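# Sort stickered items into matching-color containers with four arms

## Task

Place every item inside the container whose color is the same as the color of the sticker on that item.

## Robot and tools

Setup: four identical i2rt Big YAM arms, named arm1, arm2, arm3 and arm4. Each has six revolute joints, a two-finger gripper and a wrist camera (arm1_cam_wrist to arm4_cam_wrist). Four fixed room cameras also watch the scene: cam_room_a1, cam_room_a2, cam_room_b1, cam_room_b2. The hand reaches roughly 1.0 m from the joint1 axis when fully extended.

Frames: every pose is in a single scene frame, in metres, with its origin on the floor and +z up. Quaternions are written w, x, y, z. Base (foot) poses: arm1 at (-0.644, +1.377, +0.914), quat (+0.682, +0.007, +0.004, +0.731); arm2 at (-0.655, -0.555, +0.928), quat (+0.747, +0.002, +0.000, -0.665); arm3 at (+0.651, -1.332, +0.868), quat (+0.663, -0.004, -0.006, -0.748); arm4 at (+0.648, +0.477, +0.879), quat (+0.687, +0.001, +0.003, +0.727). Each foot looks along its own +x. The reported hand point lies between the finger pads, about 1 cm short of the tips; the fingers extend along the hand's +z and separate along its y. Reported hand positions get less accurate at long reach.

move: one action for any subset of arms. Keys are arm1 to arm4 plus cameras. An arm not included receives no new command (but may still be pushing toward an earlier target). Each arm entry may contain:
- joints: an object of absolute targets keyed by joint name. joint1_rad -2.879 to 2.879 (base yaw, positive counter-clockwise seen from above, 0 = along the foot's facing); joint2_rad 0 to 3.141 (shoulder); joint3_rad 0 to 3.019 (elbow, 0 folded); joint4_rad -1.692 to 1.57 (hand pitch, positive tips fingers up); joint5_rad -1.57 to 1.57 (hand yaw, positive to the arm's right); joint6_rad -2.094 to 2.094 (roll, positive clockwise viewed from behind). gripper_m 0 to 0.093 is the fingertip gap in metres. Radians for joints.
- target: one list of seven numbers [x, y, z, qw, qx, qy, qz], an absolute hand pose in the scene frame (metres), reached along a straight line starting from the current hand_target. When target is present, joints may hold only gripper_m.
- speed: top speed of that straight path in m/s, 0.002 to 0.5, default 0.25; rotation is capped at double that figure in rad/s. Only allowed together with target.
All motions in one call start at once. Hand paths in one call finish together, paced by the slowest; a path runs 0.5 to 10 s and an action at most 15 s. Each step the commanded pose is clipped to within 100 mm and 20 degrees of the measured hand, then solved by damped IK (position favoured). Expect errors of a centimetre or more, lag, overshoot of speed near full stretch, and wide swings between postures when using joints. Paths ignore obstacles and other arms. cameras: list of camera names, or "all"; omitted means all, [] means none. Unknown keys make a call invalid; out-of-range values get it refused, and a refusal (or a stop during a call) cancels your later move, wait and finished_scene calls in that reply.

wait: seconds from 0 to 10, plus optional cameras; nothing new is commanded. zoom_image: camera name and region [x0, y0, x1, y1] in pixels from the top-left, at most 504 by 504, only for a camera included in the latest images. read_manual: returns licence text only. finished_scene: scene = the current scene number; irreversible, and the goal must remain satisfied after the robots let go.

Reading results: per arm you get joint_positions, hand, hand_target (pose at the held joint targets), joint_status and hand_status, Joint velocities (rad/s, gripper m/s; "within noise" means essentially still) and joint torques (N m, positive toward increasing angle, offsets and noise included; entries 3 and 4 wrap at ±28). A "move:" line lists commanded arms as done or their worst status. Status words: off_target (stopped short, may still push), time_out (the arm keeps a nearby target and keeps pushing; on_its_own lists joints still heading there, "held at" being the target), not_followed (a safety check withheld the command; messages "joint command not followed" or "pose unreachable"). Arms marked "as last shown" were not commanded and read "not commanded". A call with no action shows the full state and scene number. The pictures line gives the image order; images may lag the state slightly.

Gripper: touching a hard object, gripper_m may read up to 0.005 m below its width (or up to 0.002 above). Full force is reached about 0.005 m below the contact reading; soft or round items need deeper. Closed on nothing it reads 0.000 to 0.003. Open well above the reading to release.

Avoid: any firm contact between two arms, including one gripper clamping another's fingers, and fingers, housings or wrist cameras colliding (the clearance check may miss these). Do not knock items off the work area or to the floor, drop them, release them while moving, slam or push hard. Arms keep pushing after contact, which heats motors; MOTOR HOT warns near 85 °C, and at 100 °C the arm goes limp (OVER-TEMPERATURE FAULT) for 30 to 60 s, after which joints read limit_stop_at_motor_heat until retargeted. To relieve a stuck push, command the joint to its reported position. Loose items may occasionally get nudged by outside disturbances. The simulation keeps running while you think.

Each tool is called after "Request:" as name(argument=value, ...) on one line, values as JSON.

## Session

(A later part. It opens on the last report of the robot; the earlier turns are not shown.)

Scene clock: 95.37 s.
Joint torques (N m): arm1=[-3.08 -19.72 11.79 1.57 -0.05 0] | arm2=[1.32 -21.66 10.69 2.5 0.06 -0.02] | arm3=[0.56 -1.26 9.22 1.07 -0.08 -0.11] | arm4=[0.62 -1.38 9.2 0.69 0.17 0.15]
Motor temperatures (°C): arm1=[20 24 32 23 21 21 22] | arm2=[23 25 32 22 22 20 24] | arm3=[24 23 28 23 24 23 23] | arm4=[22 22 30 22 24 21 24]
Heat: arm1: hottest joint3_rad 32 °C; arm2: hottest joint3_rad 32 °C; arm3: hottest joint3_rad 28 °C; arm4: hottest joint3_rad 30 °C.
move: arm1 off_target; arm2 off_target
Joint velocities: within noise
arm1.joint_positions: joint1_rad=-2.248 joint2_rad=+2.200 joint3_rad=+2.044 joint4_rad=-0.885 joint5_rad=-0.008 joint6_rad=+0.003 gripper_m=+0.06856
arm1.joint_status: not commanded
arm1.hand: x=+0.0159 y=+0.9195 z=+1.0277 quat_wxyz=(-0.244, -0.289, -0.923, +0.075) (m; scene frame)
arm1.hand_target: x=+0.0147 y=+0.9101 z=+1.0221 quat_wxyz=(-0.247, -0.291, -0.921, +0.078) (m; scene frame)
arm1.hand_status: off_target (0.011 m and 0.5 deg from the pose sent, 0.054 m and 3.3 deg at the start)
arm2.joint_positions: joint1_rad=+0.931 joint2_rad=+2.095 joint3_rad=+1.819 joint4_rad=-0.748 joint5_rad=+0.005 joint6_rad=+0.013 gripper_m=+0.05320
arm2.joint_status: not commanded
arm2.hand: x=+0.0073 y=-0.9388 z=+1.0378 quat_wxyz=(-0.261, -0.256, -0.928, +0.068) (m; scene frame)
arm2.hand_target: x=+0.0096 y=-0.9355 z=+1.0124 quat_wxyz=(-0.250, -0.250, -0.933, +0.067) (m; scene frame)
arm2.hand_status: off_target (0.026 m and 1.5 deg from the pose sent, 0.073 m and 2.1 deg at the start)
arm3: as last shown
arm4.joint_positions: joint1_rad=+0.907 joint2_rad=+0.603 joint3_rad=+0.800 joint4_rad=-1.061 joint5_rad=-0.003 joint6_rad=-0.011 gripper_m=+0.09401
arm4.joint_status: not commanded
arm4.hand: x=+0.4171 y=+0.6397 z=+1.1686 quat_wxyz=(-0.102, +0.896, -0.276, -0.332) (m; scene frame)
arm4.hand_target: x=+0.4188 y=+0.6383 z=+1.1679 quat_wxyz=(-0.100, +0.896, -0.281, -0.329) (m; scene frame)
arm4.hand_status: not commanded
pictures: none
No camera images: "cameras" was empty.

Request:
move(arm1={"joints": {"gripper_m": 0.093}}, arm2={"joints": {"gripper_m": 0.088}}, cameras=["arm1_cam_wrist", "arm2_cam_wrist"])

Request:
move(arm1={"target": [-0.022, 0.938, 1.11, 0.2468, 0.2904, 0.9212, -0.0778], "speed": 0.25}, arm2={"target": [-0.05, -0.902, 1.10, 0.25, 0.25, 0.933, -0.067], "speed": 0.25}, arm3={"joints": {"joint2_rad": 1.22, "joint3_rad": 1.1, "joint4_rad": -0.9}}, arm4={"joints": {"joint2_rad": 1.2, "joint3_rad": 1.08, "joint4_rad": -0.96}}, cameras=["arm1_cam_wrist", "arm2_cam_wrist"])

Request:
move(arm1={"target": [-0.28, 1.118, 1.12, 0.2468, 0.2904, 0.9212, -0.0778], "speed": 0.4}, arm2={"target": [-0.29, -0.764, 1.12, 0.25, 0.25, 0.933, -0.067], "speed": 0.4}, cameras=[])

Request:
move(arm3={"target": [0.017, -0.966, 1.115, 0.0768, -0.922, 0.2436, 0.2907], "speed": 0.3}, arm4={"target": [0.0365, 0.934, 1.10, 0.0763, -0.923, 0.2848, 0.2473], "speed": 0.3}, cameras=["arm3_cam_wrist", "arm4_cam_wrist"])

Scene clock: 110.10 s.
Joint torques (N m): arm1=[-3.08 -19.72 11.64 1.7 -0.05 -0.04] | arm2=[1.2 -21.6 10.67 2.45 0.06 -0.03] | arm3=[0.5 -1.08 9.24 1.07 -0.07 -0.1] | arm4=[1.03 -1.08 9.31 0.69 0.19 0.15]
Motor temperatures (°C): arm1=[20 26 32 23 21 21 22] | arm2=[23 26 33 22 22 20 24] | arm3=[24 23 28 23 24 23 23] | arm4=[22 22 31 22 24 21 24]
Heat: arm1: hottest joint3_rad 32 °C; arm2: hottest joint3_rad 33 °C; arm3: hottest joint3_rad 28 °C; arm4: hottest joint3_rad 31 °C.
move: arm1 done; arm2 done
Joint velocities: within noise
arm1.joint_positions: joint1_rad=-2.248 joint2_rad=+2.200 joint3_rad=+2.044 joint4_rad=-0.885 joint5_rad=-0.008 joint6_rad=+0.003 gripper_m=+0.09297
arm1.joint_status: all done
arm1.hand: x=+0.0159 y=+0.9195 z=+1.0277 quat_wxyz=(-0.244, -0.289, -0.923, +0.075) (m; scene frame)
arm1.hand_target: x=+0.0147 y=+0.9101 z=+1.0221 quat_wxyz=(-0.247, -0.291, -0.921, +0.078) (m; scene frame)
arm1.hand_status: not commanded
arm2.joint_positions: joint1_rad=+0.931 joint2_rad=+2.095 joint3_rad=+1.819 joint4_rad=-0.747 joint5_rad=+0.005 joint6_rad=+0.013 gripper_m=+0.08792
arm2.joint_status: all done
arm2.hand: x=+0.0075 y=-0.9388 z=+1.0379 quat_wxyz=(-0.261, -0.256, -0.928, +0.069) (m; scene frame)
arm2.hand_target: x=+0.0096 y=-0.9355 z=+1.0124 quat_wxyz=(-0.250, -0.250, -0.933, +0.067) (m; scene frame)
arm2.hand_status: not commanded
arm3.joint_positions: joint1_rad=-1.980 joint2_rad=+0.602 joint3_rad=+0.807 joint4_rad=-1.065 joint5_rad=+0.002 joint6_rad=+0.005 gripper_m=+0.09402
arm3.joint_status: not commanded
arm3.hand: x=+0.4074 y=-1.1841 z=+1.1574 quat_wxyz=(+0.085, -0.905, +0.251, +0.333) (m; scene frame)
arm3.hand_target: x=+0.4103 y=-1.1831 z=+1.1534 quat_wxyz=(+0.085, -0.906, +0.253, +0.328) (m; scene frame)
arm3.hand_status: not commanded
arm4: as last shown
pictures: arm1_cam_wrist, arm2_cam_wrist
Images, in order (width x height): arm1_cam_wrist 672x504, arm2_cam_wrist 672x504.

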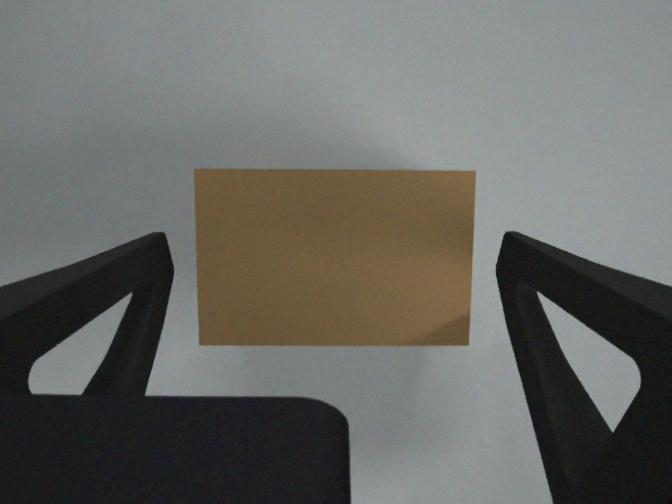

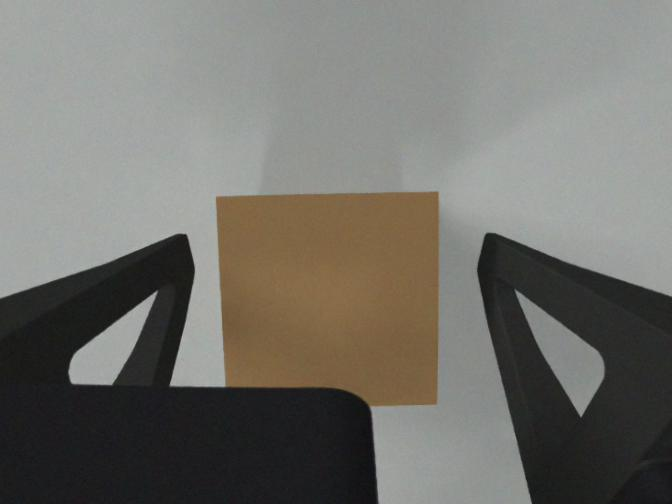

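Scene clock: 111.47 s.
Joint torques (N m): arm1=[-2.78 -19.02 12.18 0.8 -0.04 0.02] | arm2=[1.14 -19.6 10.48 1.31 0.07 -0.02] | arm3=[0.56 -11.46 11.66 1.07 -0.08 -0.11] | arm4=[0.85 -10.64 10.51 0.88 0.19 0.13]
Motor temperatures (°C): arm1=[20 26 32 23 21 21 22] | arm2=[23 26 33 22 22 20 24] | arm3=[24 23 28 23 24 23 23] | arm4=[22 22 31 22 24 21 24]
Heat: arm1: hottest joint3_rad 32 °C; arm2: hottest joint3_rad 33 °C; arm3: hottest joint3_rad 28 °C; arm4: hottest joint3_rad 31 °C.
move: arm1 done; arm2 off_target; arm3 done; arm4 done
Joint velocities: within noise
arm1.joint_positions: joint1_rad=-2.248 joint2_rad=+2.027 joint3_rad=+1.967 joint4_rad=-0.968 joint5_rad=-0.008 joint6_rad=+0.003 gripper_m=+0.09297
arm1.joint_status: not commanded
arm1.hand: x=-0.0183 y=+0.9440 z=+1.1099 quat_wxyz=(-0.249, -0.289, -0.921, +0.077) (m; scene frame)
arm1.hand_target: x=-0.0221 y=+0.9379 z=+1.1101 quat_wxyz=(-0.247, -0.291, -0.921, +0.078) (m; scene frame)
arm1.hand_status: done (0.007 m and 0.4 deg from the pose sent, 0.093 m and 0.5 deg at the start)
arm2.joint_positions: joint1_rad=+0.931 joint2_rad=+1.859 joint3_rad=+1.666 joint4_rad=-0.809 joint5_rad=+0.005 joint6_rad=+0.013 gripper_m=+0.08792
arm2.joint_status: not commanded
arm2.hand: x=-0.0477 y=-0.9074 z=+1.1218 quat_wxyz=(-0.272, -0.255, -0.925, +0.071) (m; scene frame)
arm2.hand_target: x=-0.0503 y=-0.9018 z=+1.1002 quat_wxyz=(-0.250, -0.250, -0.933, +0.067) (m; scene frame)
arm2.hand_status: off_target (0.023 m and 2.7 deg from the pose sent, 0.092 m and 1.5 deg at the start)
arm3.joint_positions: joint1_rad=-1.980 joint2_rad=+1.230 joint3_rad=+1.074 joint4_rad=-0.902 joint5_rad=+0.002 joint6_rad=+0.005 gripper_m=+0.09402
arm3.joint_status: all done
arm3.hand: x=+0.2567 y=-1.0965 z=+1.1003 quat_wxyz=(+0.061, -0.933, +0.258, +0.242) (m; scene frame)
arm3.hand_target: x=+0.2534 y=-1.0895 z=+1.1182 quat_wxyz=(+0.066, -0.928, +0.259, +0.260) (m; scene frame)
arm3.hand_status: not commanded
arm4.joint_positions: joint1_rad=+0.907 joint2_rad=+1.210 joint3_rad=+1.058 joint4_rad=-0.966 joint5_rad=-0.002 joint6_rad=-0.011 gripper_m=+0.09401
arm4.joint_status: all done
arm4.hand: x=+0.2904 y=+0.7275 z=+1.1097 quat_wxyz=(-0.065, +0.931, -0.287, -0.216) (m; scene frame)
arm4.hand_target: x=+0.2850 y=+0.7307 z=+1.1257 quat_wxyz=(-0.070, +0.926, -0.290, -0.234) (m; scene frame)
arm4.hand_status: not commanded
pictures: arm1_cam_wrist, arm2_cam_wrist
Images, in order (width x height): arm1_cam_wrist 672x504, arm2_cam_wrist 672x504.

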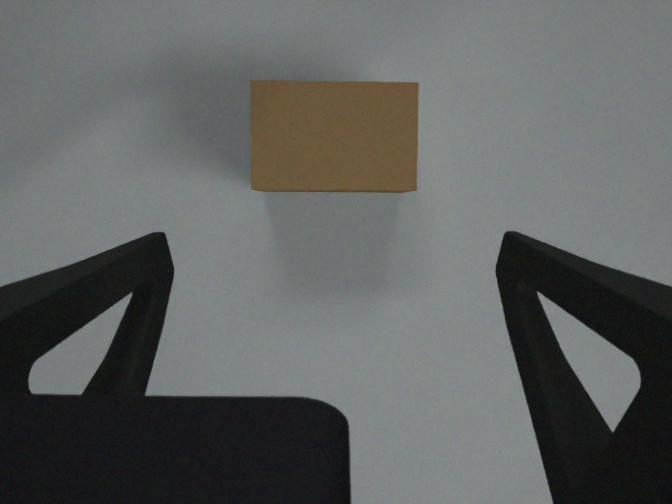

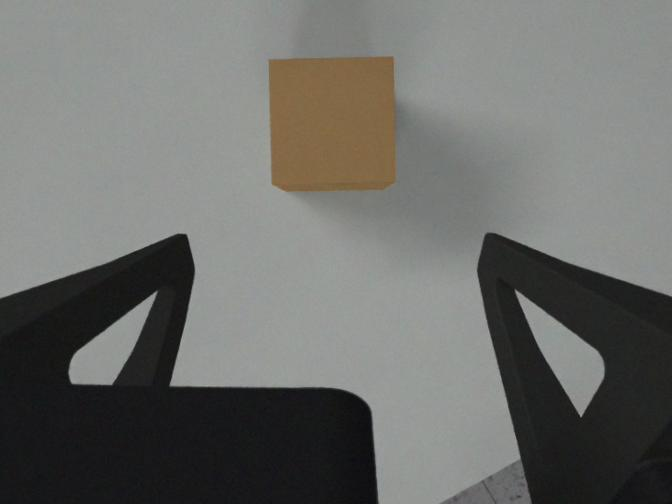

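Scene clock: 112.93 s.
Joint torques (N m): arm1=[-3.02 -5.54 11.88 0.99 -0.06 -0.01] | arm2=[1.55 -8.7 10.48 1.32 0.16 0.01] | arm3=[0.62 -11.52 11.69 1.11 -0.08 -0.1] | arm4=[1.38 -10.58 10.54 0.92 0.18 0.12]
Motor temperatures (°C): arm1=[20 26 32 23 21 21 22] | arm2=[23 26 33 22 22 20 24] | arm3=[24 23 28 23 24 23 23] | arm4=[22 22 31 22 24 21 24]
Heat: arm1: hottest joint3_rad 32 °C; arm2: hottest joint3_rad 33 °C; arm3: hottest joint3_rad 28 °C; arm4: hottest joint3_rad 31 °C.
move: arm1 done; arm2 off_target
Joint velocities: within noise
arm1.joint_positions: joint1_rad=-2.255 joint2_rad=+1.187 joint3_rad=+0.965 joint4_rad=-0.807 joint5_rad=-0.012 joint6_rad=-0.002 gripper_m=+0.09297
arm1.joint_status: not commanded
arm1.hand: x=-0.2784 y=+1.1227 z=+1.1198 quat_wxyz=(-0.249, -0.289, -0.921, +0.077) (m; scene frame)
arm1.hand_target: x=-0.2799 y=+1.1181 z=+1.1201 quat_wxyz=(-0.247, -0.290, -0.921, +0.078) (m; scene frame)
arm1.hand_status: done (0.005 m and 0.3 deg from the pose sent, 0.314 m and 0.4 deg at the start)
arm2.joint_positions: joint1_rad=+0.932 joint2_rad=+1.143 joint3_rad=+0.897 joint4_rad=-0.774 joint5_rad=+0.005 joint6_rad=+0.013 gripper_m=+0.08792
arm2.joint_status: not commanded
arm2.hand: x=-0.2871 y=-0.7693 z=+1.1289 quat_wxyz=(-0.263, -0.255, -0.928, +0.069) (m; scene frame)
arm2.hand_target: x=-0.2901 y=-0.7640 z=+1.1200 quat_wxyz=(-0.250, -0.250, -0.933, +0.067) (m; scene frame)
arm2.hand_status: off_target (0.011 m and 1.7 deg from the pose sent, 0.282 m and 2.7 deg at the start)
arm3, arm4: as last shown
pictures: none
No camera images: "cameras" was empty.

Scene clock: 114.90 s.
Joint torques (N m): arm1=[-3.02 -6.18 11.93 1.22 -0.06 -0.03] | arm2=[1.55 -8.76 10.45 1.35 0.16 0.01] | arm3=[2.43 -21.54 14.49 0.79 0.11 -0.13] | arm4=[0.67 -23.06 13 0.42 -0.05 -0.07]
Motor temperatures (°C): arm1=[20 26 33 23 21 21 22] | arm2=[23 26 33 22 22 20 24] | arm3=[24 23 28 23 24 23 23] | arm4=[22 22 32 22 24 21 24]
Heat: arm1: hottest joint3_rad 33 °C; arm2: hottest joint3_rad 33 °C; arm3: hottest joint3_rad 28 °C; arm4: hottest joint3_rad 32 °C.
move: arm3 off_target; arm4 off_target
Joint velocities: within noise
arm1, arm2: as last shown
arm1.hand_target: x=-0.2800 y=+1.1181 z=+1.1201 quat_wxyz=(-0.247, -0.290, -0.921, +0.078) (m; scene frame)
arm3.joint_positions: joint1_rad=-1.980 joint2_rad=+1.880 joint3_rad=+1.788 joint4_rad=-0.902 joint5_rad=+0.007 joint6_rad=+0.001 gripper_m=+0.09402
arm3.joint_status: not commanded
arm3.hand: x=+0.0335 y=-0.9653 z=+1.0912 quat_wxyz=(+0.071, -0.925, +0.254, +0.271) (m; scene frame)
arm3.hand_target: x=+0.0183 y=-0.9668 z=+1.1153 quat_wxyz=(+0.077, -0.922, +0.244, +0.291) (m; scene frame)
arm3.hand_status: off_target (0.029 m and 2.6 deg from the pose sent, 0.273 m and 6.2 deg at the start)
arm4.joint_positions: joint1_rad=+0.878 joint2_rad=+2.037 joint3_rad=+1.994 joint4_rad=-1.031 joint5_rad=-0.014 joint6_rad=-0.028 gripper_m=+0.09401
arm4.joint_status: not commanded
arm4.hand: x=+0.0431 y=+0.9228 z=+1.0857 quat_wxyz=(-0.071, +0.925, -0.289, -0.236) (m; scene frame)
arm4.hand_target: x=+0.0372 y=+0.9334 z=+1.1001 quat_wxyz=(-0.077, +0.923, -0.285, -0.248) (m; scene frame)
arm4.hand_status: off_target (0.019 m and 1.5 deg from the pose sent, 0.327 m and 4.0 deg at the start)
pictures: arm3_cam_wrist, arm4_cam_wrist
Images, in order (width x height): arm3_cam_wrist 672x504, arm4_cam_wrist 672x504.

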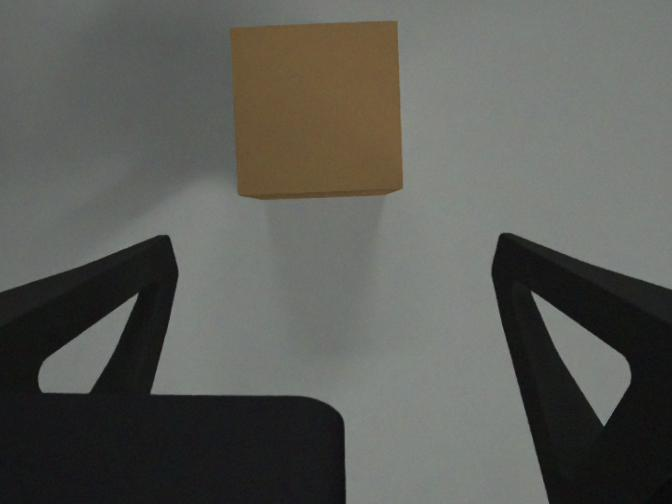

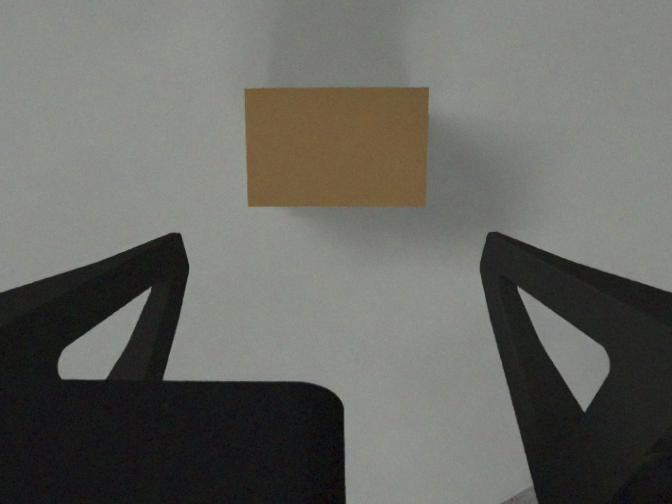

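Request:
move(arm3={"target": [-0.0377, -0.941, 1.056, 0.0753, -0.9233, 0.2388, 0.2911], "speed": 0.15}, arm4={"target": [0.0041, 0.9557, 1.034, 0.0763, -0.923, 0.2848, 0.2473], "speed": 0.15}, cameras=["arm3_cam_wrist", "arm4_cam_wrist"])

Scene clock: 123.93 s.
Joint torques (N m): arm1=[-2.78 -5.36 11.78 1.03 -0.08 -0.06] | arm2=[1.44 -8.7 10.48 1.35 0.15 0] | arm3=[2.43 -24.64 14.24 1.52 0.04 -0.11] | arm4=[0.32 -25.41 12.83 1.22 -0.02 -0.05]
Motor temperatures (°C): arm1=[20 25 33 23 21 21 22] | arm2=[23 26 32 22 22 20 23] | arm3=[24 23 29 23 24 23 23] | arm4=[22 24 34 22 24 21 24]
Heat: arm1: hottest joint3_rad 33 °C; arm2: hottest joint3_rad 32 °C; arm3: hottest joint3_rad 29 °C; arm4: hottest joint3_rad 34 °C.
move: arm3 off_target; arm4 off_target
Joint velocities: within noise
arm1, arm2: as last shown
arm1.joint_positions: joint1_rad=-2.255 joint2_rad=+1.187 joint3_rad=+0.965 joint4_rad=-0.807 joint5_rad=-0.012 joint6_rad=-0.003 gripper_m=+0.09297
arm3.joint_positions: joint1_rad=-1.975 joint2_rad=+2.074 joint3_rad=+1.935 joint4_rad=-0.875 joint5_rad=+0.006 joint6_rad=-0.004 gripper_m=+0.09401
arm3.joint_status: not commanded
arm3.hand: x=-0.0164 y=-0.9408 z=+1.0291 quat_wxyz=(+0.069, -0.929, +0.251, +0.262) (m; scene frame)
arm3.hand_target: x=-0.0359 y=-0.9420 z=+1.0563 quat_wxyz=(+0.075, -0.923, +0.239, +0.291) (m; scene frame)
arm3.hand_status: off_target (0.034 m and 3.7 deg from the pose sent, 0.083 m and 2.9 deg at the start)
arm4.joint_positions: joint1_rad=+0.878 joint2_rad=+2.177 joint3_rad=+2.055 joint4_rad=-0.979 joint5_rad=-0.013 joint6_rad=-0.029 gripper_m=+0.09401
arm4.joint_status: not commanded
arm4.hand: x=+0.0171 y=+0.9420 z=+1.0178 quat_wxyz=(-0.068, +0.928, -0.290, -0.224) (m; scene frame)
arm4.hand_target: x=+0.0054 y=+0.9548 z=+1.0344 quat_wxyz=(-0.077, +0.923, -0.285, -0.248) (m; scene frame)
arm4.hand_status: off_target (0.025 m and 3.0 deg from the pose sent, 0.073 m and 1.5 deg at the start)
pictures: arm3_cam_wrist, arm4_cam_wrist
Images, in order (width x height): arm3_cam_wrist 672x504, arm4_cam_wrist 672x504.

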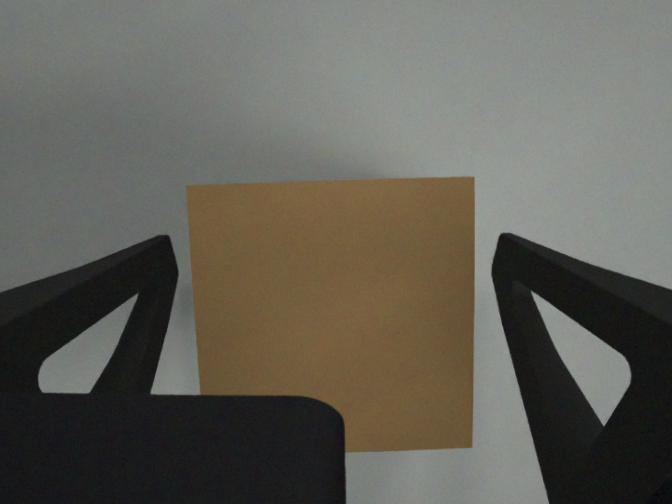

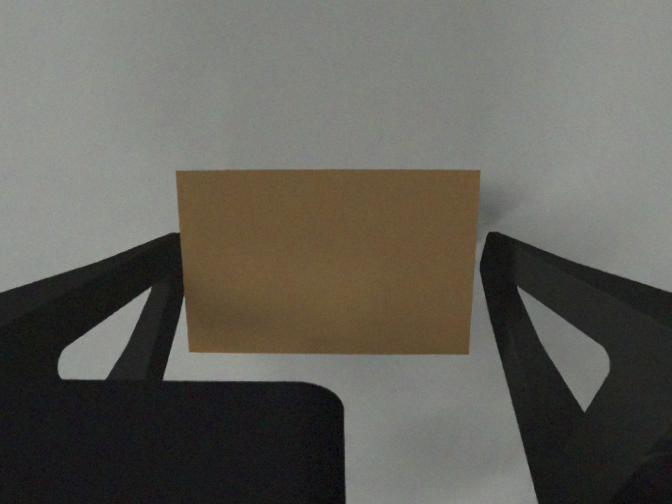

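Request:
move(arm3={"joints": {"gripper_m": 0.043}}, arm4={"joints": {"gripper_m": 0.058}}, cameras=["arm3_cam_wrist", "arm4_cam_wrist"])

Request:
move(arm3={"target": [0.02, -0.965, 1.12, 0.0753, -0.9233, 0.2388, 0.2911], "speed": 0.25}, arm4={"target": [0.03, 0.937, 1.11, 0.0763, -0.923, 0.2848, 0.2473], "speed": 0.25}, cameras=[])

Request:
move(arm3={"target": [0.29, -1.115, 1.12, 0.0753, -0.9233, 0.2388, 0.2911], "speed": 0.4}, arm4={"target": [0.29, 0.737, 1.12, 0.0763, -0.923, 0.2848, 0.2473], "speed": 0.4}, cameras=["arm3_cam_wrist", "arm4_cam_wrist"])

Request:
move(arm3={"joints": {"joint1_rad": -0.5, "joint2_rad": 0.6, "joint3_rad": 0.8, "joint4_rad": -1.07, "joint5_rad": 0, "joint6_rad": 0}}, arm4={"joints": {"joint1_rad": 0.0, "joint2_rad": 0.6, "joint3_rad": 0.8, "joint4_rad": -1.07, "joint5_rad": 0, "joint6_rad": 0}}, cameras=[])

Request:
move(arm3={"joints": {"joint1_rad": 0.965, "joint2_rad": 1.25, "joint3_rad": 1.05, "joint4_rad": -0.85}}, arm4={"joints": {"joint1_rad": -1.123, "joint2_rad": 1.2, "joint3_rad": 0.9, "joint4_rad": -0.75}}, cameras=["arm3_cam_wrist", "arm4_cam_wrist", "cam_room_a1"])

Scene clock: 137.63 s.
Joint torques (N m): arm1=[-2.84 -5.95 11.69 1.11 -0.05 -0.06] | arm2=[1.44 -8.7 10.47 1.35 0.15 0.01] | arm3=[2.49 -24.64 14.22 1.5 0.03 -0.11] | arm4=[0.73 -25.47 12.92 1.33 -0.03 -0.06]
Motor temperatures (°C): arm1=[20 25 34 23 21 21 22] | arm2=[23 26 32 22 22 20 23] | arm3=[24 25 31 23 24 23 23] | arm4=[22 25 39 22 24 21 24]
Heat: arm1: hottest joint3_rad 34 °C; arm2: hottest joint3_rad 32 °C; arm3: hottest joint3_rad 31 °C; arm4: hottest joint3_rad 39 °C.
move: arm3 off_target; arm4 off_target
Joint velocities: within noise
arm1, arm2: as last shown
arm3.joint_positions: joint1_rad=-1.975 joint2_rad=+2.074 joint3_rad=+1.935 joint4_rad=-0.875 joint5_rad=+0.006 joint6_rad=-0.004 gripper_m=+0.05328
arm3.joint_status: gripper_m off_target (ended at +0.05330, target +0.04300)
arm3.hand: x=-0.0166 y=-0.9410 z=+1.0291 quat_wxyz=(+0.068, -0.929, +0.250, +0.262) (m; scene frame)
arm3.hand_target: x=-0.0360 y=-0.9422 z=+1.0563 quat_wxyz=(+0.075, -0.923, +0.239, +0.291) (m; scene frame)
arm3.hand_status: not commanded
arm4.joint_positions: joint1_rad=+0.878 joint2_rad=+2.177 joint3_rad=+2.055 joint4_rad=-0.979 joint5_rad=-0.013 joint6_rad=-0.029 gripper_m=+0.06931
arm4.joint_status: gripper_m off_target (ended at +0.06933, target +0.05800)
arm4.hand: x=+0.0171 y=+0.9420 z=+1.0178 quat_wxyz=(-0.068, +0.928, -0.290, -0.224) (m; scene frame)
arm4.hand_target: x=+0.0054 y=+0.9548 z=+1.0344 quat_wxyz=(-0.077, +0.923, -0.285, -0.248) (m; scene frame)
arm4.hand_status: not commanded
pictures: arm3_cam_wrist, arm4_cam_wrist
Images, in order (width x height): arm3_cam_wrist 672x504, arm4_cam_wrist 672x504.

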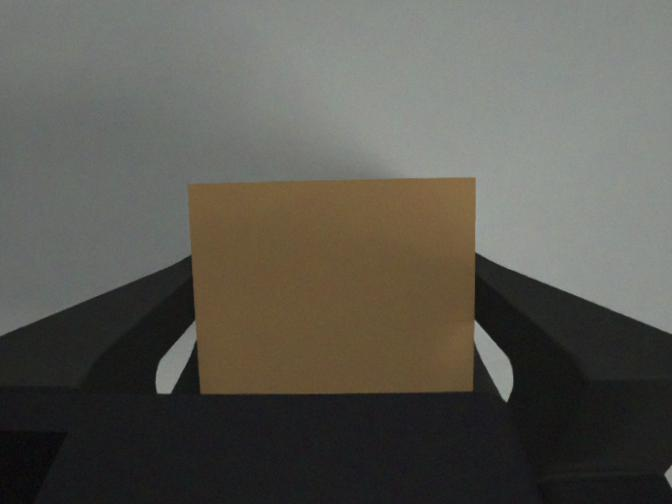

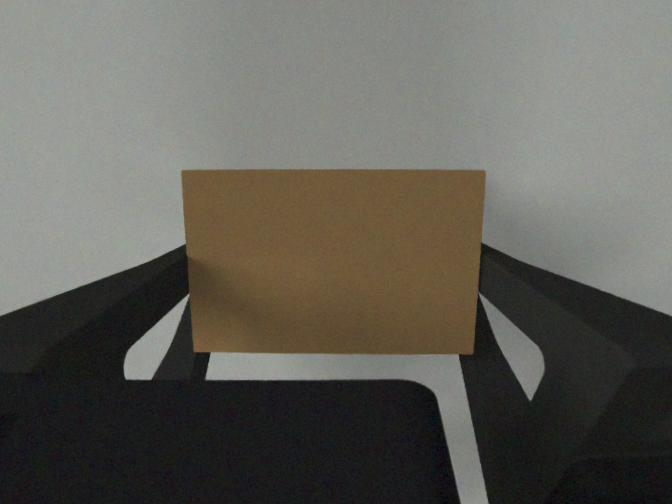

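Scene clock: 138.87 s.
Joint torques (N m): arm1=[-2.43 -5.71 11.85 1.1 -0.03 -0.02] | arm2=[1.49 -8.7 10.47 1.37 0.15 0.01] | arm3=[1.79 -21.48 9.66 0.95 -0.09 -0.12] | arm4=[0.38 -25.35 12.49 0.29 -0.04 -0.05]
Motor temperatures (°C): arm1=[20 25 34 23 21 21 22] | arm2=[23 26 32 22 22 20 23] | arm3=[24 25 31 23 24 23 23] | arm4=[22 25 39 22 24 21 24]
Heat: arm1: hottest joint3_rad 34 °C; arm2: hottest joint3_rad 32 °C; arm3: hottest joint3_rad 31 °C; arm4: hottest joint3_rad 39 °C.
move: arm3 done; arm4 off_target
Joint velocities: within noise
arm1, arm2: as last shown
arm3.joint_positions: joint1_rad=-1.975 joint2_rad=+1.873 joint3_rad=+1.857 joint4_rad=-0.918 joint5_rad=+0.003 joint6_rad=-0.012 gripper_m=+0.05327
arm3.joint_status: not commanded
arm3.hand: x=+0.0216 y=-0.9625 z=+1.1296 quat_wxyz=(+0.078, -0.919, +0.244, +0.299) (m; scene frame)
arm3.hand_target: x=+0.0200 y=-0.9652 z=+1.1200 quat_wxyz=(+0.075, -0.923, +0.239, +0.291) (m; scene frame)
arm3.hand_status: done (0.010 m and 1.2 deg from the pose sent, 0.101 m and 3.7 deg at the start)
arm4.joint_positions: joint1_rad=+0.878 joint2_rad=+2.079 joint3_rad=+2.068 joint4_rad=-1.075 joint5_rad=-0.013 joint6_rad=-0.029 gripper_m=+0.06931
arm4.joint_status: not commanded
arm4.hand: x=+0.0349 y=+0.9294 z=+1.0867 quat_wxyz=(-0.070, +0.926, -0.289, -0.231) (m; scene frame)
arm4.hand_target: x=+0.0308 y=+0.9365 z=+1.1101 quat_wxyz=(-0.077, +0.923, -0.285, -0.248) (m; scene frame)
arm4.hand_status: off_target (0.025 m and 2.1 deg from the pose sent, 0.093 m and 3.0 deg at the start)
pictures: none
No camera images: "cameras" was empty.

Scene clock: 140.37 s.
Joint torques (N m): arm1=[-2.78 -6.01 11.67 0.99 -0.06 -0.08] | arm2=[1.49 -8.59 10.47 1.35 0.16 0.01] | arm3=[0.62 -7.18 9.62 1.11 -0.09 -0.14] | arm4=[1.08 -9 9.44 0.59 0.23 0.04]
Motor temperatures (°C): arm1=[20 25 34 23 21 21 22] | arm2=[23 26 32 22 22 20 23] | arm3=[24 25 31 23 24 23 23] | arm4=[22 25 38 22 24 21 25]
Heat: arm1: hottest joint3_rad 34 °C; arm2: hottest joint3_rad 32 °C; arm3: hottest joint3_rad 31 °C; arm4: hottest joint3_rad 38 °C.
move: arm3 done; arm4 done
Joint velocities: within noise
arm1, arm2: as last shown
arm3.joint_positions: joint1_rad=-1.975 joint2_rad=+1.055 joint3_rad=+0.961 joint4_rad=-0.851 joint5_rad=-0.005 joint6_rad=-0.023 gripper_m=+0.05327
arm3.joint_status: not commanded
arm3.hand: x=+0.2884 y=-1.1188 z=+1.1227 quat_wxyz=(+0.075, -0.922, +0.238, +0.295) (m; scene frame)
arm3.hand_target: x=+0.2900 y=-1.1151 z=+1.1199 quat_wxyz=(+0.075, -0.923, +0.239, +0.291) (m; scene frame)
arm3.hand_status: done (0.005 m and 0.5 deg from the pose sent, 0.309 m and 1.2 deg at the start)
arm4.joint_positions: joint1_rad=+0.879 joint2_rad=+1.177 joint3_rad=+1.036 joint4_rad=-0.903 joint5_rad=-0.013 joint6_rad=-0.029 gripper_m=+0.06931
arm4.joint_status: not commanded
arm4.hand: x=+0.2932 y=+0.7384 z=+1.1198 quat_wxyz=(-0.077, +0.922, -0.287, -0.250) (m; scene frame)
arm4.hand_target: x=+0.2900 y=+0.7369 z=+1.1199 quat_wxyz=(-0.076, +0.923, -0.285, -0.247) (m; scene frame)
arm4.hand_status: done (0.003 m and 0.4 deg from the pose sent, 0.321 m and 2.2 deg at the start)
pictures: arm3_cam_wrist, arm4_cam_wrist
Images, in order (width x height): arm3_cam_wrist 672x504, arm4_cam_wrist 672x504.

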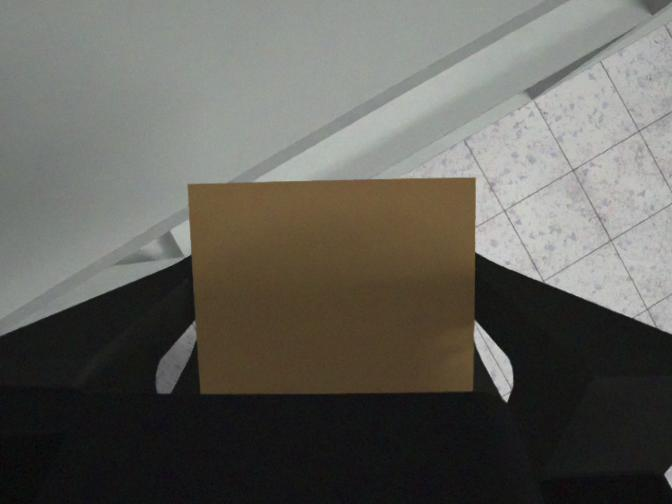

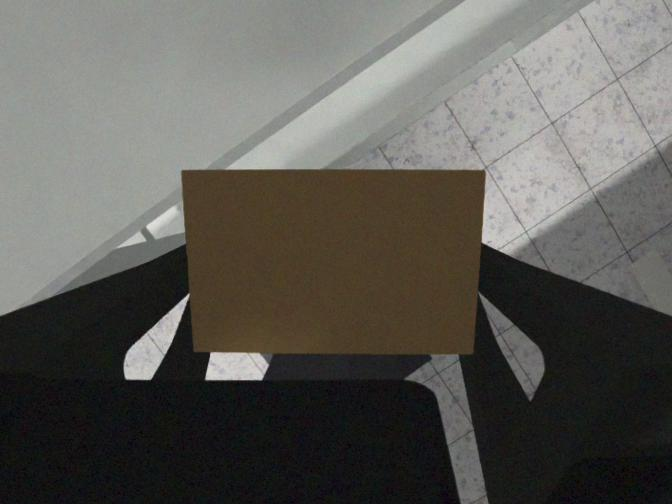

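Scene clock: 142.13 s.
Joint torques (N m): arm1=[-2.78 -5.6 11.92 1.05 -0.05 -0.07] | arm2=[1.49 -8.76 10.45 1.35 0.15 0.01] | arm3=[2.08 -0.26 10.66 1.07 0.08 0.01] | arm4=[0.73 -0.03 10.17 0.87 0.08 0.18]
Motor temperatures (°C): arm1=[20 25 34 23 21 21 22] | arm2=[23 26 32 22 22 20 23] | arm3=[24 25 31 23 24 23 23] | arm4=[22 25 38 22 24 21 25]
Heat: arm1: hottest joint3_rad 34 °C; arm2: hottest joint3_rad 32 °C; arm3: hottest joint3_rad 31 °C; arm4: hottest joint3_rad 38 °C.
move: arm3 done; arm4 done
Joint velocities: within noise
arm1, arm2: as last shown
arm3.joint_positions: joint1_rad=-0.510 joint2_rad=+0.597 joint3_rad=+0.790 joint4_rad=-1.064 joint5_rad=-0.002 joint6_rad=-0.007 gripper_m=+0.05322
arm3.joint_status: all done
arm3.hand: x=+0.4853 y=-1.5537 z=+1.1550 quat_wxyz=(-0.161, -0.835, -0.426, +0.308) (m; scene frame)
arm3.hand_target: x=+0.4870 y=-1.5555 z=+1.1589 quat_wxyz=(-0.163, -0.834, -0.427, +0.308) (m; scene frame)
arm3.hand_status: not commanded
arm4.joint_positions: joint1_rad=+0.002 joint2_rad=+0.594 joint3_rad=+0.788 joint4_rad=-1.063 joint5_rad=+0.001 joint6_rad=-0.012 gripper_m=+0.06932
arm4.joint_status: all done
arm4.hand: x=+0.6334 y=+0.7575 z=+1.1632 quat_wxyz=(-0.235, +0.687, -0.641, -0.249) (m; scene frame)
arm4.hand_target: x=+0.6339 y=+0.7585 z=+1.1667 quat_wxyz=(-0.233, +0.682, -0.646, -0.250) (m; scene frame)
arm4.hand_status: not commanded
pictures: none
No camera images: "cameras" was empty.

Scene clock: 143.87 s.
Joint torques (N m): arm1=[-2.26 -5.66 11.9 1.03 -0.05 -0.02] | arm2=[1.38 -8.59 10.44 1.35 0.16 0.01] | arm3=[1.32 -12.1 11.21 0.99 0.11 0] | arm4=[1.2 -10.4 10.44 1.17 0.05 0.12]
Motor temperatures (°C): arm1=[20 25 34 23 21 21 22] | arm2=[23 25 32 22 22 20 23] | arm3=[24 25 31 23 24 23 23] | arm4=[22 25 38 22 24 21 25]
Heat: arm1: hottest joint3_rad 34 °C; arm2: hottest joint3_rad 32 °C; arm3: hottest joint3_rad 31 °C; arm4: hottest joint3_rad 38 °C.
move: arm3 done; arm4 done
Joint velocities: within noise
arm1, arm2: as last shown
arm3.joint_positions: joint1_rad=+0.962 joint2_rad=+1.265 joint3_rad=+1.028 joint4_rad=-0.851 joint5_rad=-0.002 joint6_rad=-0.005 gripper_m=+0.05318
arm3.joint_status: all done
arm3.hand: x=+0.9919 y=-1.6344 z=+1.0767 quat_wxyz=(-0.226, -0.343, -0.907, +0.091) (m; scene frame)
arm3.hand_target: x=+0.9968 y=-1.6369 z=+1.0941 quat_wxyz=(-0.243, -0.342, -0.902, +0.098) (m; scene frame)
arm3.hand_status: not commanded
arm4.joint_positions: joint1_rad=-1.125 joint2_rad=+1.210 joint3_rad=+0.872 joint4_rad=-0.765 joint5_rad=+0.000 joint6_rad=-0.011 gripper_m=+0.06933
arm4.joint_status: all done
arm4.hand: x=+1.0196 y=+0.6811 z=+1.0395 quat_wxyz=(-0.223, +0.247, -0.942, -0.055) (m; scene frame)
arm4.hand_target: x=+1.0299 y=+0.6877 z=+1.0585 quat_wxyz=(-0.247, +0.241, -0.936, -0.063) (m; scene frame)
arm4.hand_status: not commanded
pictures: arm3_cam_wrist, arm4_cam_wrist, cam_room_a1
Images, in order (width x height): arm3_cam_wrist 672x504, arm4_cam_wrist 672x504, cam_room_a1 672x504.

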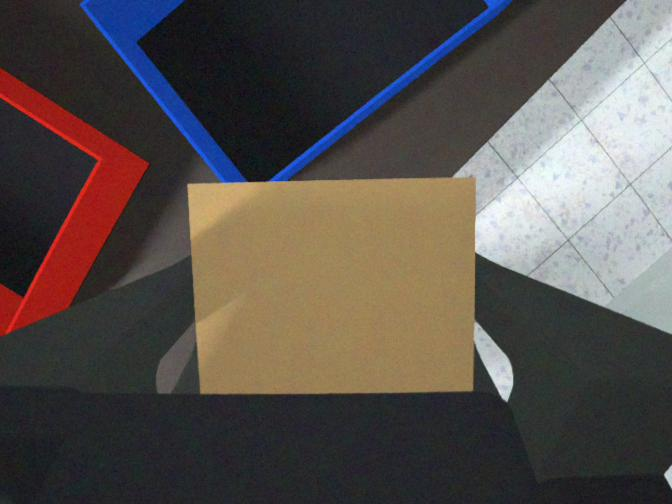

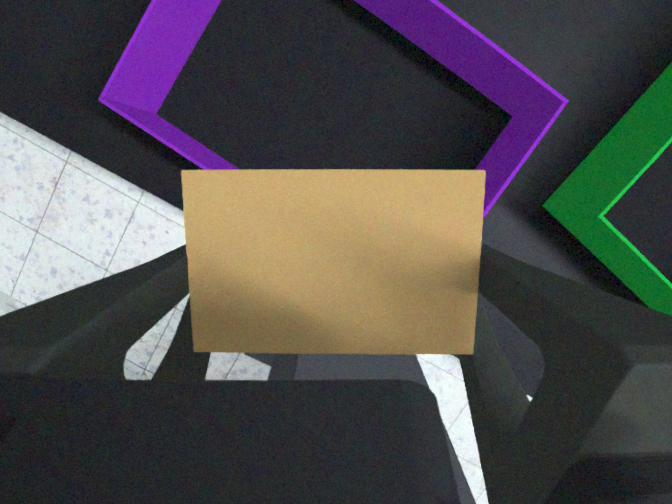

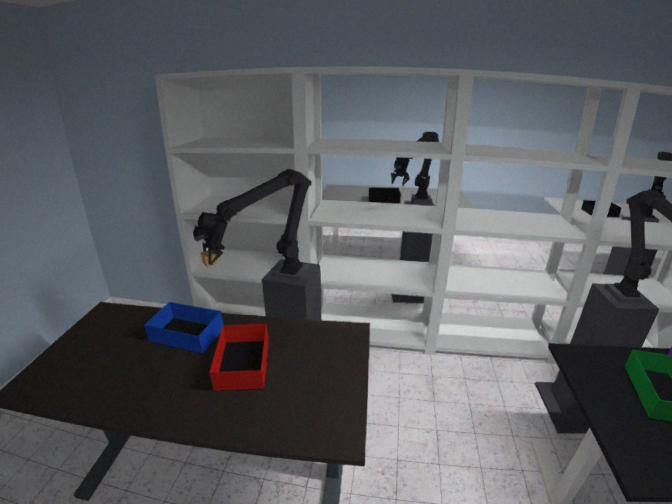

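Request:
move(arm3={"target": [1.157, -1.749, 0.87, 0.2554, 0.3252, 0.9059, -0.0917], "speed": 0.3}, arm4={"target": [1.1115, 0.734, 0.87, 0.2343, -0.2421, 0.9396, 0.0604], "speed": 0.3}, cameras=["arm3_cam_wrist", "arm4_cam_wrist"])

Request:
move(arm3={"target": [1.157, -1.749, 0.768, 0.2554, 0.3252, 0.9059, -0.0917], "speed": 0.2}, arm4={"target": [1.1115, 0.734, 0.765, 0.2343, -0.2421, 0.9396, 0.0604], "speed": 0.2}, cameras=["arm3_cam_wrist", "arm4_cam_wrist"])

Scene clock: 167.13 s.
Joint torques (N m): arm1=[-2.73 -5.95 11.81 1.01 -0.06 -0.04] | arm2=[1.44 -8.7 10.45 1.33 0.15 0.01] | arm3=[2.08 -20.84 11.04 1.55 -0.08 0] | arm4=[1.32 -15.15 8.79 1.28 0.07 0.17]
Motor temperatures (°C): arm1=[20 24 34 23 21 21 21] | arm2=[23 25 32 22 22 20 23] | arm3=[24 25 32 23 24 23 24] | arm4=[22 24 38 22 24 21 26]
Heat: arm1: hottest joint3_rad 34 °C; arm2: hottest joint3_rad 32 °C; arm3: hottest joint3_rad 32 °C; arm4: hottest joint3_rad 38 °C.
move: arm3 off_target; arm4 off_target
Joint velocities: within noise
arm1.joint_positions: joint1_rad=-2.255 joint2_rad=+1.187 joint3_rad=+0.965 joint4_rad=-0.807 joint5_rad=-0.012 joint6_rad=-0.003 gripper_m=+0.09297
arm1.joint_status: not commanded
arm1.hand: x=-0.2784 y=+1.1227 z=+1.1198 quat_wxyz=(-0.249, -0.289, -0.921, +0.077) (m; scene frame)
arm1.hand_target: x=-0.2800 y=+1.1181 z=+1.1201 quat_wxyz=(-0.247, -0.290, -0.921, +0.078) (m; scene frame)
arm1.hand_status: not commanded
arm2.joint_positions: joint1_rad=+0.932 joint2_rad=+1.143 joint3_rad=+0.897 joint4_rad=-0.774 joint5_rad=+0.005 joint6_rad=+0.013 gripper_m=+0.08792
arm2.joint_status: not commanded
arm2.hand: x=-0.2871 y=-0.7693 z=+1.1289 quat_wxyz=(-0.263, -0.255, -0.928, +0.069) (m; scene frame)
arm2.hand_target: x=-0.2901 y=-0.7640 z=+1.1200 quat_wxyz=(-0.250, -0.250, -0.933, +0.067) (m; scene frame)
arm2.hand_status: not commanded
arm3.joint_positions: joint1_rad=+0.986 joint2_rad=+1.985 joint3_rad=+1.239 joint4_rad=-0.353 joint5_rad=-0.007 joint6_rad=-0.002 gripper_m=+0.05318
arm3.joint_status: not commanded
arm3.hand: x=+1.1303 y=-1.7393 z=+0.8456 quat_wxyz=(-0.224, -0.333, -0.912, +0.084) (m; scene frame)
arm3.hand_target: x=+1.1558 y=-1.7478 z=+0.8709 quat_wxyz=(-0.256, -0.325, -0.906, +0.091) (m; scene frame)
arm3.hand_status: off_target (0.037 m and 3.9 deg from the pose sent, 0.288 m and 3.9 deg at the start)
arm4.joint_positions: joint1_rad=-1.125 joint2_rad=+1.740 joint3_rad=+0.877 joint4_rad=-0.267 joint5_rad=+0.000 joint6_rad=-0.011 gripper_m=+0.06933
arm4.joint_status: not commanded
arm4.hand: x=+1.0912 y=+0.7202 z=+0.8557 quat_wxyz=(-0.209, +0.248, -0.945, -0.052) (m; scene frame)
arm4.hand_target: x=+1.1105 y=+0.7334 z=+0.8707 quat_wxyz=(-0.234, +0.242, -0.940, -0.061) (m; scene frame)
arm4.hand_status: off_target (0.028 m and 3.2 deg from the pose sent, 0.200 m and 1.6 deg at the start)
pictures: arm3_cam_wrist, arm4_cam_wrist
Images, in order (width x height): arm3_cam_wrist 672x504, arm4_cam_wrist 672x504.

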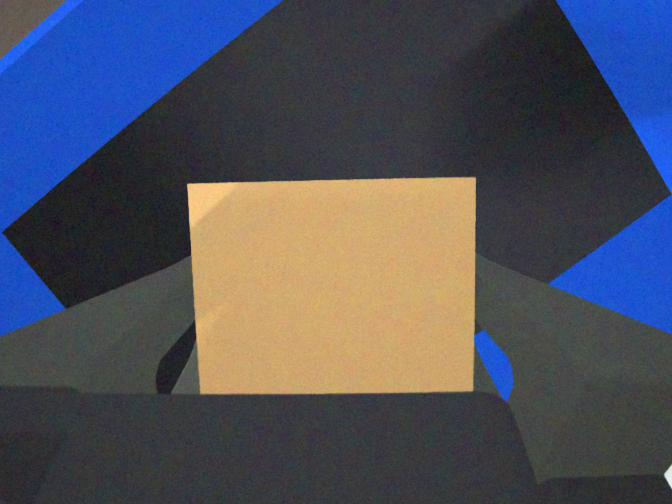

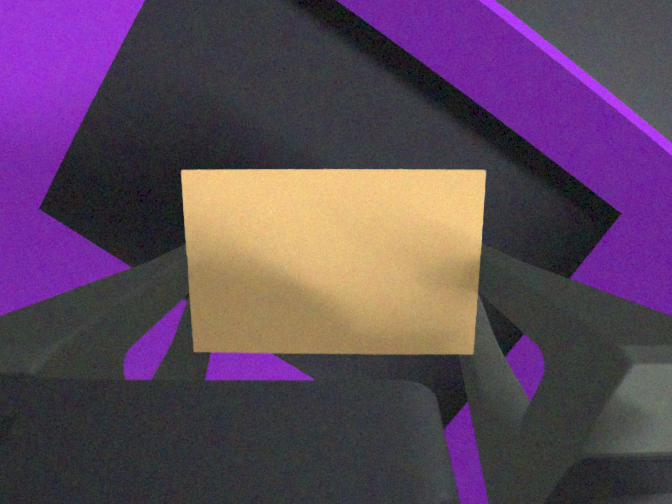

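Scene clock: 168.33 s.
Joint torques (N m): arm1=[-2.49 -6.01 11.71 1.11 -0.08 0.01] | arm2=[1.49 -8.7 10.47 1.33 0.15 0.01] | arm3=[2.14 -21.25 8.25 1.57 0.02 0.01] | arm4=[1.08 -16.67 5.65 1.35 0.07 0.16]
Motor temperatures (°C): arm1=[20 24 34 23 21 21 21] | arm2=[23 25 32 22 22 20 23] | arm3=[24 25 31 23 24 23 24] | arm4=[22 24 38 22 24 21 26]
Heat: arm1: hottest joint3_rad 34 °C; arm2: hottest joint3_rad 32 °C; arm3: hottest joint3_rad 31 °C; arm4: hottest joint3_rad 38 °C.
move: arm3 off_target; arm4 off_target
Joint velocities: within noise
arm1, arm2: as last shown
arm3.joint_positions: joint1_rad=+0.987 joint2_rad=+2.170 joint3_rad=+1.242 joint4_rad=-0.143 joint5_rad=-0.009 joint6_rad=-0.001 gripper_m=+0.05318
arm3.joint_status: not commanded
arm3.hand: x=+1.1380 y=-1.7457 z=+0.7568 quat_wxyz=(-0.236, -0.331, -0.909, +0.088) (m; scene frame)
arm3.hand_target: x=+1.1565 y=-1.7486 z=+0.7684 quat_wxyz=(-0.255, -0.325, -0.906, +0.092) (m; scene frame)
arm3.hand_status: off_target (0.022 m and 2.4 deg from the pose sent, 0.083 m and 3.9 deg at the start)
arm4.joint_positions: joint1_rad=-1.125 joint2_rad=+1.997 joint3_rad=+0.877 joint4_rad=+0.008 joint5_rad=+0.000 joint6_rad=-0.011 gripper_m=+0.06933
arm4.joint_status: not commanded
arm4.hand: x=+1.0991 y=+0.7245 z=+0.7589 quat_wxyz=(-0.217, +0.247, -0.943, -0.054) (m; scene frame)
arm4.hand_target: x=+1.1112 y=+0.7337 z=+0.7654 quat_wxyz=(-0.234, +0.242, -0.940, -0.060) (m; scene frame)
arm4.hand_status: off_target (0.017 m and 2.2 deg from the pose sent, 0.094 m and 3.1 deg at the start)
pictures: arm3_cam_wrist, arm4_cam_wrist
Images, in order (width x height): arm3_cam_wrist 672x504, arm4_cam_wrist 672x504.

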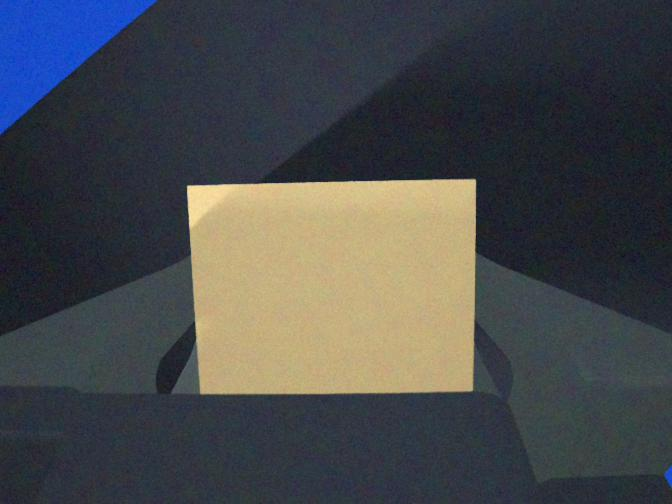

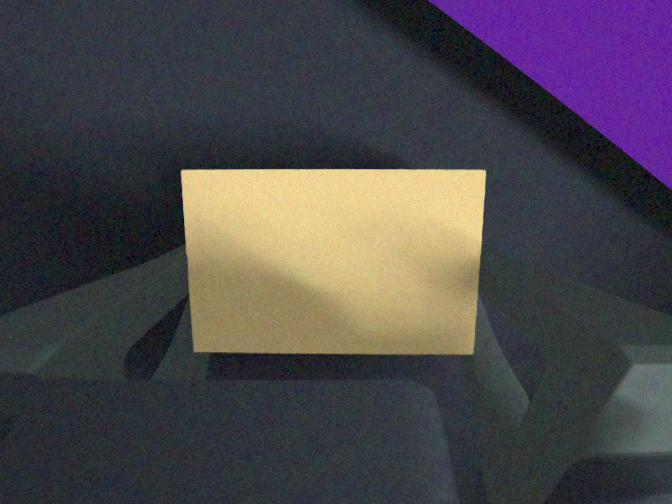

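Request:
move(arm3={"target": [1.157, -1.749, 0.752, 0.2554, 0.3252, 0.9059, -0.0917], "speed": 0.06}, arm4={"target": [1.1115, 0.734, 0.745, 0.2343, -0.2421, 0.9396, 0.0604], "speed": 0.06}, cameras=[])

Scene clock: 174.77 s.
Joint torques (N m): arm1=[-3.19 -5.54 11.81 1.1 -0.02 -0.06] | arm2=[1.55 -8.7 10.47 1.33 0.15 0.01] | arm3=[2.26 -19.37 8.36 1.61 0.03 0] | arm4=[0.79 -16.03 5.86 1.35 0.07 0.17]
Motor temperatures (°C): arm1=[20 24 34 23 21 21 21] | arm2=[23 25 32 22 22 20 23] | arm3=[24 25 31 23 24 23 24] | arm4=[22 24 37 22 24 21 26]
Heat: arm1: hottest joint3_rad 34 °C; arm2: hottest joint3_rad 32 °C; arm3: hottest joint3_rad 31 °C; arm4: hottest joint3_rad 37 °C.
move: arm3 off_target; arm4 off_target
Joint velocities: within noise
arm1, arm2: as last shown
arm1.hand_target: x=-0.2800 y=+1.1180 z=+1.1201 quat_wxyz=(-0.247, -0.290, -0.921, +0.078) (m; scene frame)
arm3.joint_positions: joint1_rad=+0.987 joint2_rad=+2.181 joint3_rad=+1.242 joint4_rad=-0.112 joint5_rad=-0.009 joint6_rad=+0.000 gripper_m=+0.05318
arm3.joint_status: not commanded
arm3.hand: x=+1.1413 y=-1.7481 z=+0.7538 quat_wxyz=(-0.246, -0.330, -0.907, +0.091) (m; scene frame)
arm3.hand_target: x=+1.1566 y=-1.7486 z=+0.7523 quat_wxyz=(-0.255, -0.325, -0.906, +0.092) (m; scene frame)
arm3.hand_status: off_target (0.016 m and 1.3 deg from the pose sent, 0.020 m and 2.4 deg at the start)
arm4.joint_positions: joint1_rad=-1.125 joint2_rad=+2.035 joint3_rad=+0.877 joint4_rad=+0.056 joint5_rad=+0.000 joint6_rad=-0.011 gripper_m=+0.06933
arm4.joint_status: not commanded
arm4.hand: x=+1.0999 y=+0.7249 z=+0.7454 quat_wxyz=(-0.222, +0.247, -0.942, -0.055) (m; scene frame)
arm4.hand_target: x=+1.1111 y=+0.7337 z=+0.7454 quat_wxyz=(-0.234, +0.242, -0.940, -0.060) (m; scene frame)
arm4.hand_status: off_target (0.015 m and 1.6 deg from the pose sent, 0.021 m and 2.2 deg at the start)
pictures: none
No camera images: "cameras" was empty.

Request:
move(arm3={"joints": {"gripper_m": 0.085}}, arm4={"joints": {"gripper_m": 0.09}}, cameras=[])

Request:
move(arm3={"target": [1.09, -1.69, 0.96, 0.2554, 0.3252, 0.9059, -0.0917], "speed": 0.3}, arm4={"target": [1.05, 0.70, 0.95, 0.2343, -0.2421, 0.9396, 0.0604], "speed": 0.3}, cameras=["arm3_cam_wrist", "arm4_cam_wrist"])

Scene clock: 180.37 s.
Joint torques (N m): arm1=[-3.02 -5.48 11.82 0.95 -0.03 -0.06] | arm2=[1.38 -8.76 10.45 1.37 0.15 0.01] | arm3=[2.02 -19.43 8.4 1.57 0.03 0] | arm4=[0.67 -15.68 5.78 1.32 0.1 0.17]
Motor temperatures (°C): arm1=[20 24 34 23 21 21 21] | arm2=[23 25 32 22 22 20 23] | arm3=[24 25 31 23 24 23 24] | arm4=[22 24 36 22 24 21 26]
Heat: arm1: hottest joint3_rad 34 °C; arm2: hottest joint3_rad 32 °C; arm3: hottest joint3_rad 31 °C; arm4: hottest joint3_rad 36 °C.
move: arm3 done; arm4 done
Joint velocities: within noise
arm1, arm2: as last shown
arm3.joint_positions: joint1_rad=+0.987 joint2_rad=+2.182 joint3_rad=+1.242 joint4_rad=-0.112 joint5_rad=-0.009 joint6_rad=+0.000 gripper_m=+0.08496
arm3.joint_status: all done
arm3.hand: x=+1.1412 y=-1.7481 z=+0.7536 quat_wxyz=(-0.245, -0.330, -0.907, +0.091) (m; scene frame)
arm3.hand_target: x=+1.1565 y=-1.7485 z=+0.7522 quat_wxyz=(-0.255, -0.325, -0.906, +0.092) (m; scene frame)
arm3.hand_status: not commanded
arm4.joint_positions: joint1_rad=-1.125 joint2_rad=+2.035 joint3_rad=+0.877 joint4_rad=+0.056 joint5_rad=+0.000 joint6_rad=-0.010 gripper_m=+0.08991
arm4.joint_status: all done
arm4.hand: x=+1.0999 y=+0.7249 z=+0.7454 quat_wxyz=(-0.222, +0.247, -0.942, -0.055) (m; scene frame)
arm4.hand_target: x=+1.1111 y=+0.7337 z=+0.7454 quat_wxyz=(-0.234, +0.242, -0.940, -0.060) (m; scene frame)
arm4.hand_status: not commanded
pictures: none
No camera images: "cameras" was empty.

Scene clock: 181.87 s.
Joint torques (N m): arm1=[-2.9 -5.54 11.67 1.16 -0.05 -0.01] | arm2=[1.44 -8.82 10.48 1.35 0.15 0] | arm3=[2.02 -14.92 7.91 0.8 0.12 0.02] | arm4=[1.44 -10.58 7.62 0.39 0.11 0.12]
Motor temperatures (°C): arm1=[20 24 34 23 21 21 21] | arm2=[23 25 32 22 22 20 23] | arm3=[24 25 31 23 24 23 24] | arm4=[22 24 36 22 24 21 26]
Heat: arm1: hottest joint3_rad 34 °C; arm2: hottest joint3_rad 32 °C; arm3: hottest joint3_rad 31 °C; arm4: hottest joint3_rad 36 °C.
move: arm3 off_target; arm4 done
Joint velocities: within noise
arm1, arm2: as last shown
arm3.joint_positions: joint1_rad=+0.989 joint2_rad=+1.637 joint3_rad=+1.088 joint4_rad=-0.458 joint5_rad=-0.010 joint6_rad=-0.001 gripper_m=+0.08496
arm3.joint_status: not commanded
arm3.hand: x=+1.0882 y=-1.6986 z=+0.9694 quat_wxyz=(-0.265, -0.327, -0.902, +0.097) (m; scene frame)
arm3.hand_target: x=+1.0898 y=-1.6900 z=+0.9600 quat_wxyz=(-0.255, -0.325, -0.906, +0.092) (m; scene frame)
arm3.hand_status: off_target (0.013 m and 1.4 deg from the pose sent, 0.220 m and 1.3 deg at the start)
arm4.joint_positions: joint1_rad=-1.125 joint2_rad=+1.415 joint3_rad=+0.792 joint4_rad=-0.434 joint5_rad=+0.000 joint6_rad=-0.010 gripper_m=+0.08991
arm4.joint_status: not commanded
arm4.hand: x=+1.0525 y=+0.6990 z=+0.9544 quat_wxyz=(-0.244, +0.245, -0.936, -0.061) (m; scene frame)
arm4.hand_target: x=+1.0500 y=+0.6999 z=+0.9500 quat_wxyz=(-0.234, +0.242, -0.940, -0.060) (m; scene frame)
arm4.hand_status: done (0.005 m and 1.2 deg from the pose sent, 0.212 m and 1.6 deg at the start)
pictures: arm3_cam_wrist, arm4_cam_wrist
Images, in order (width x height): arm3_cam_wrist 672x504, arm4_cam_wrist 672x504.

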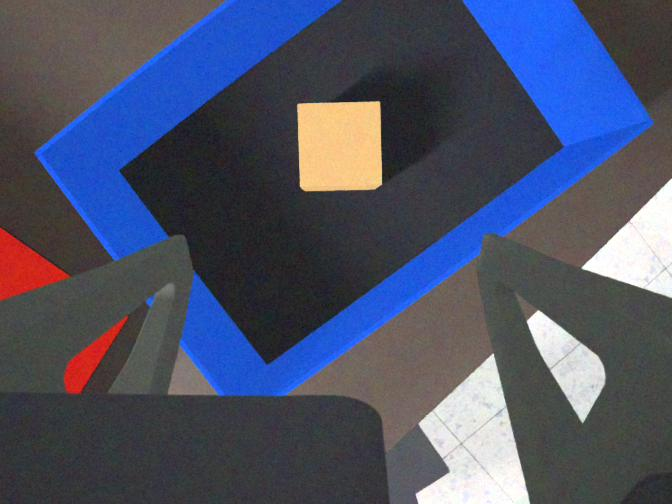

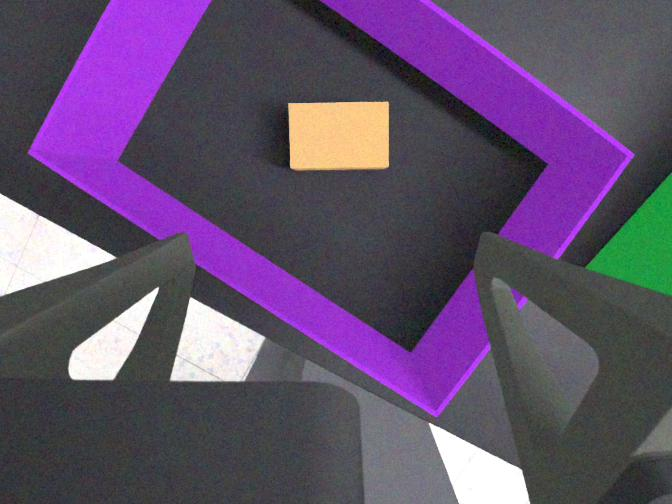

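Request:
finished_scene(scene=3)

The scene is finished: the task was done.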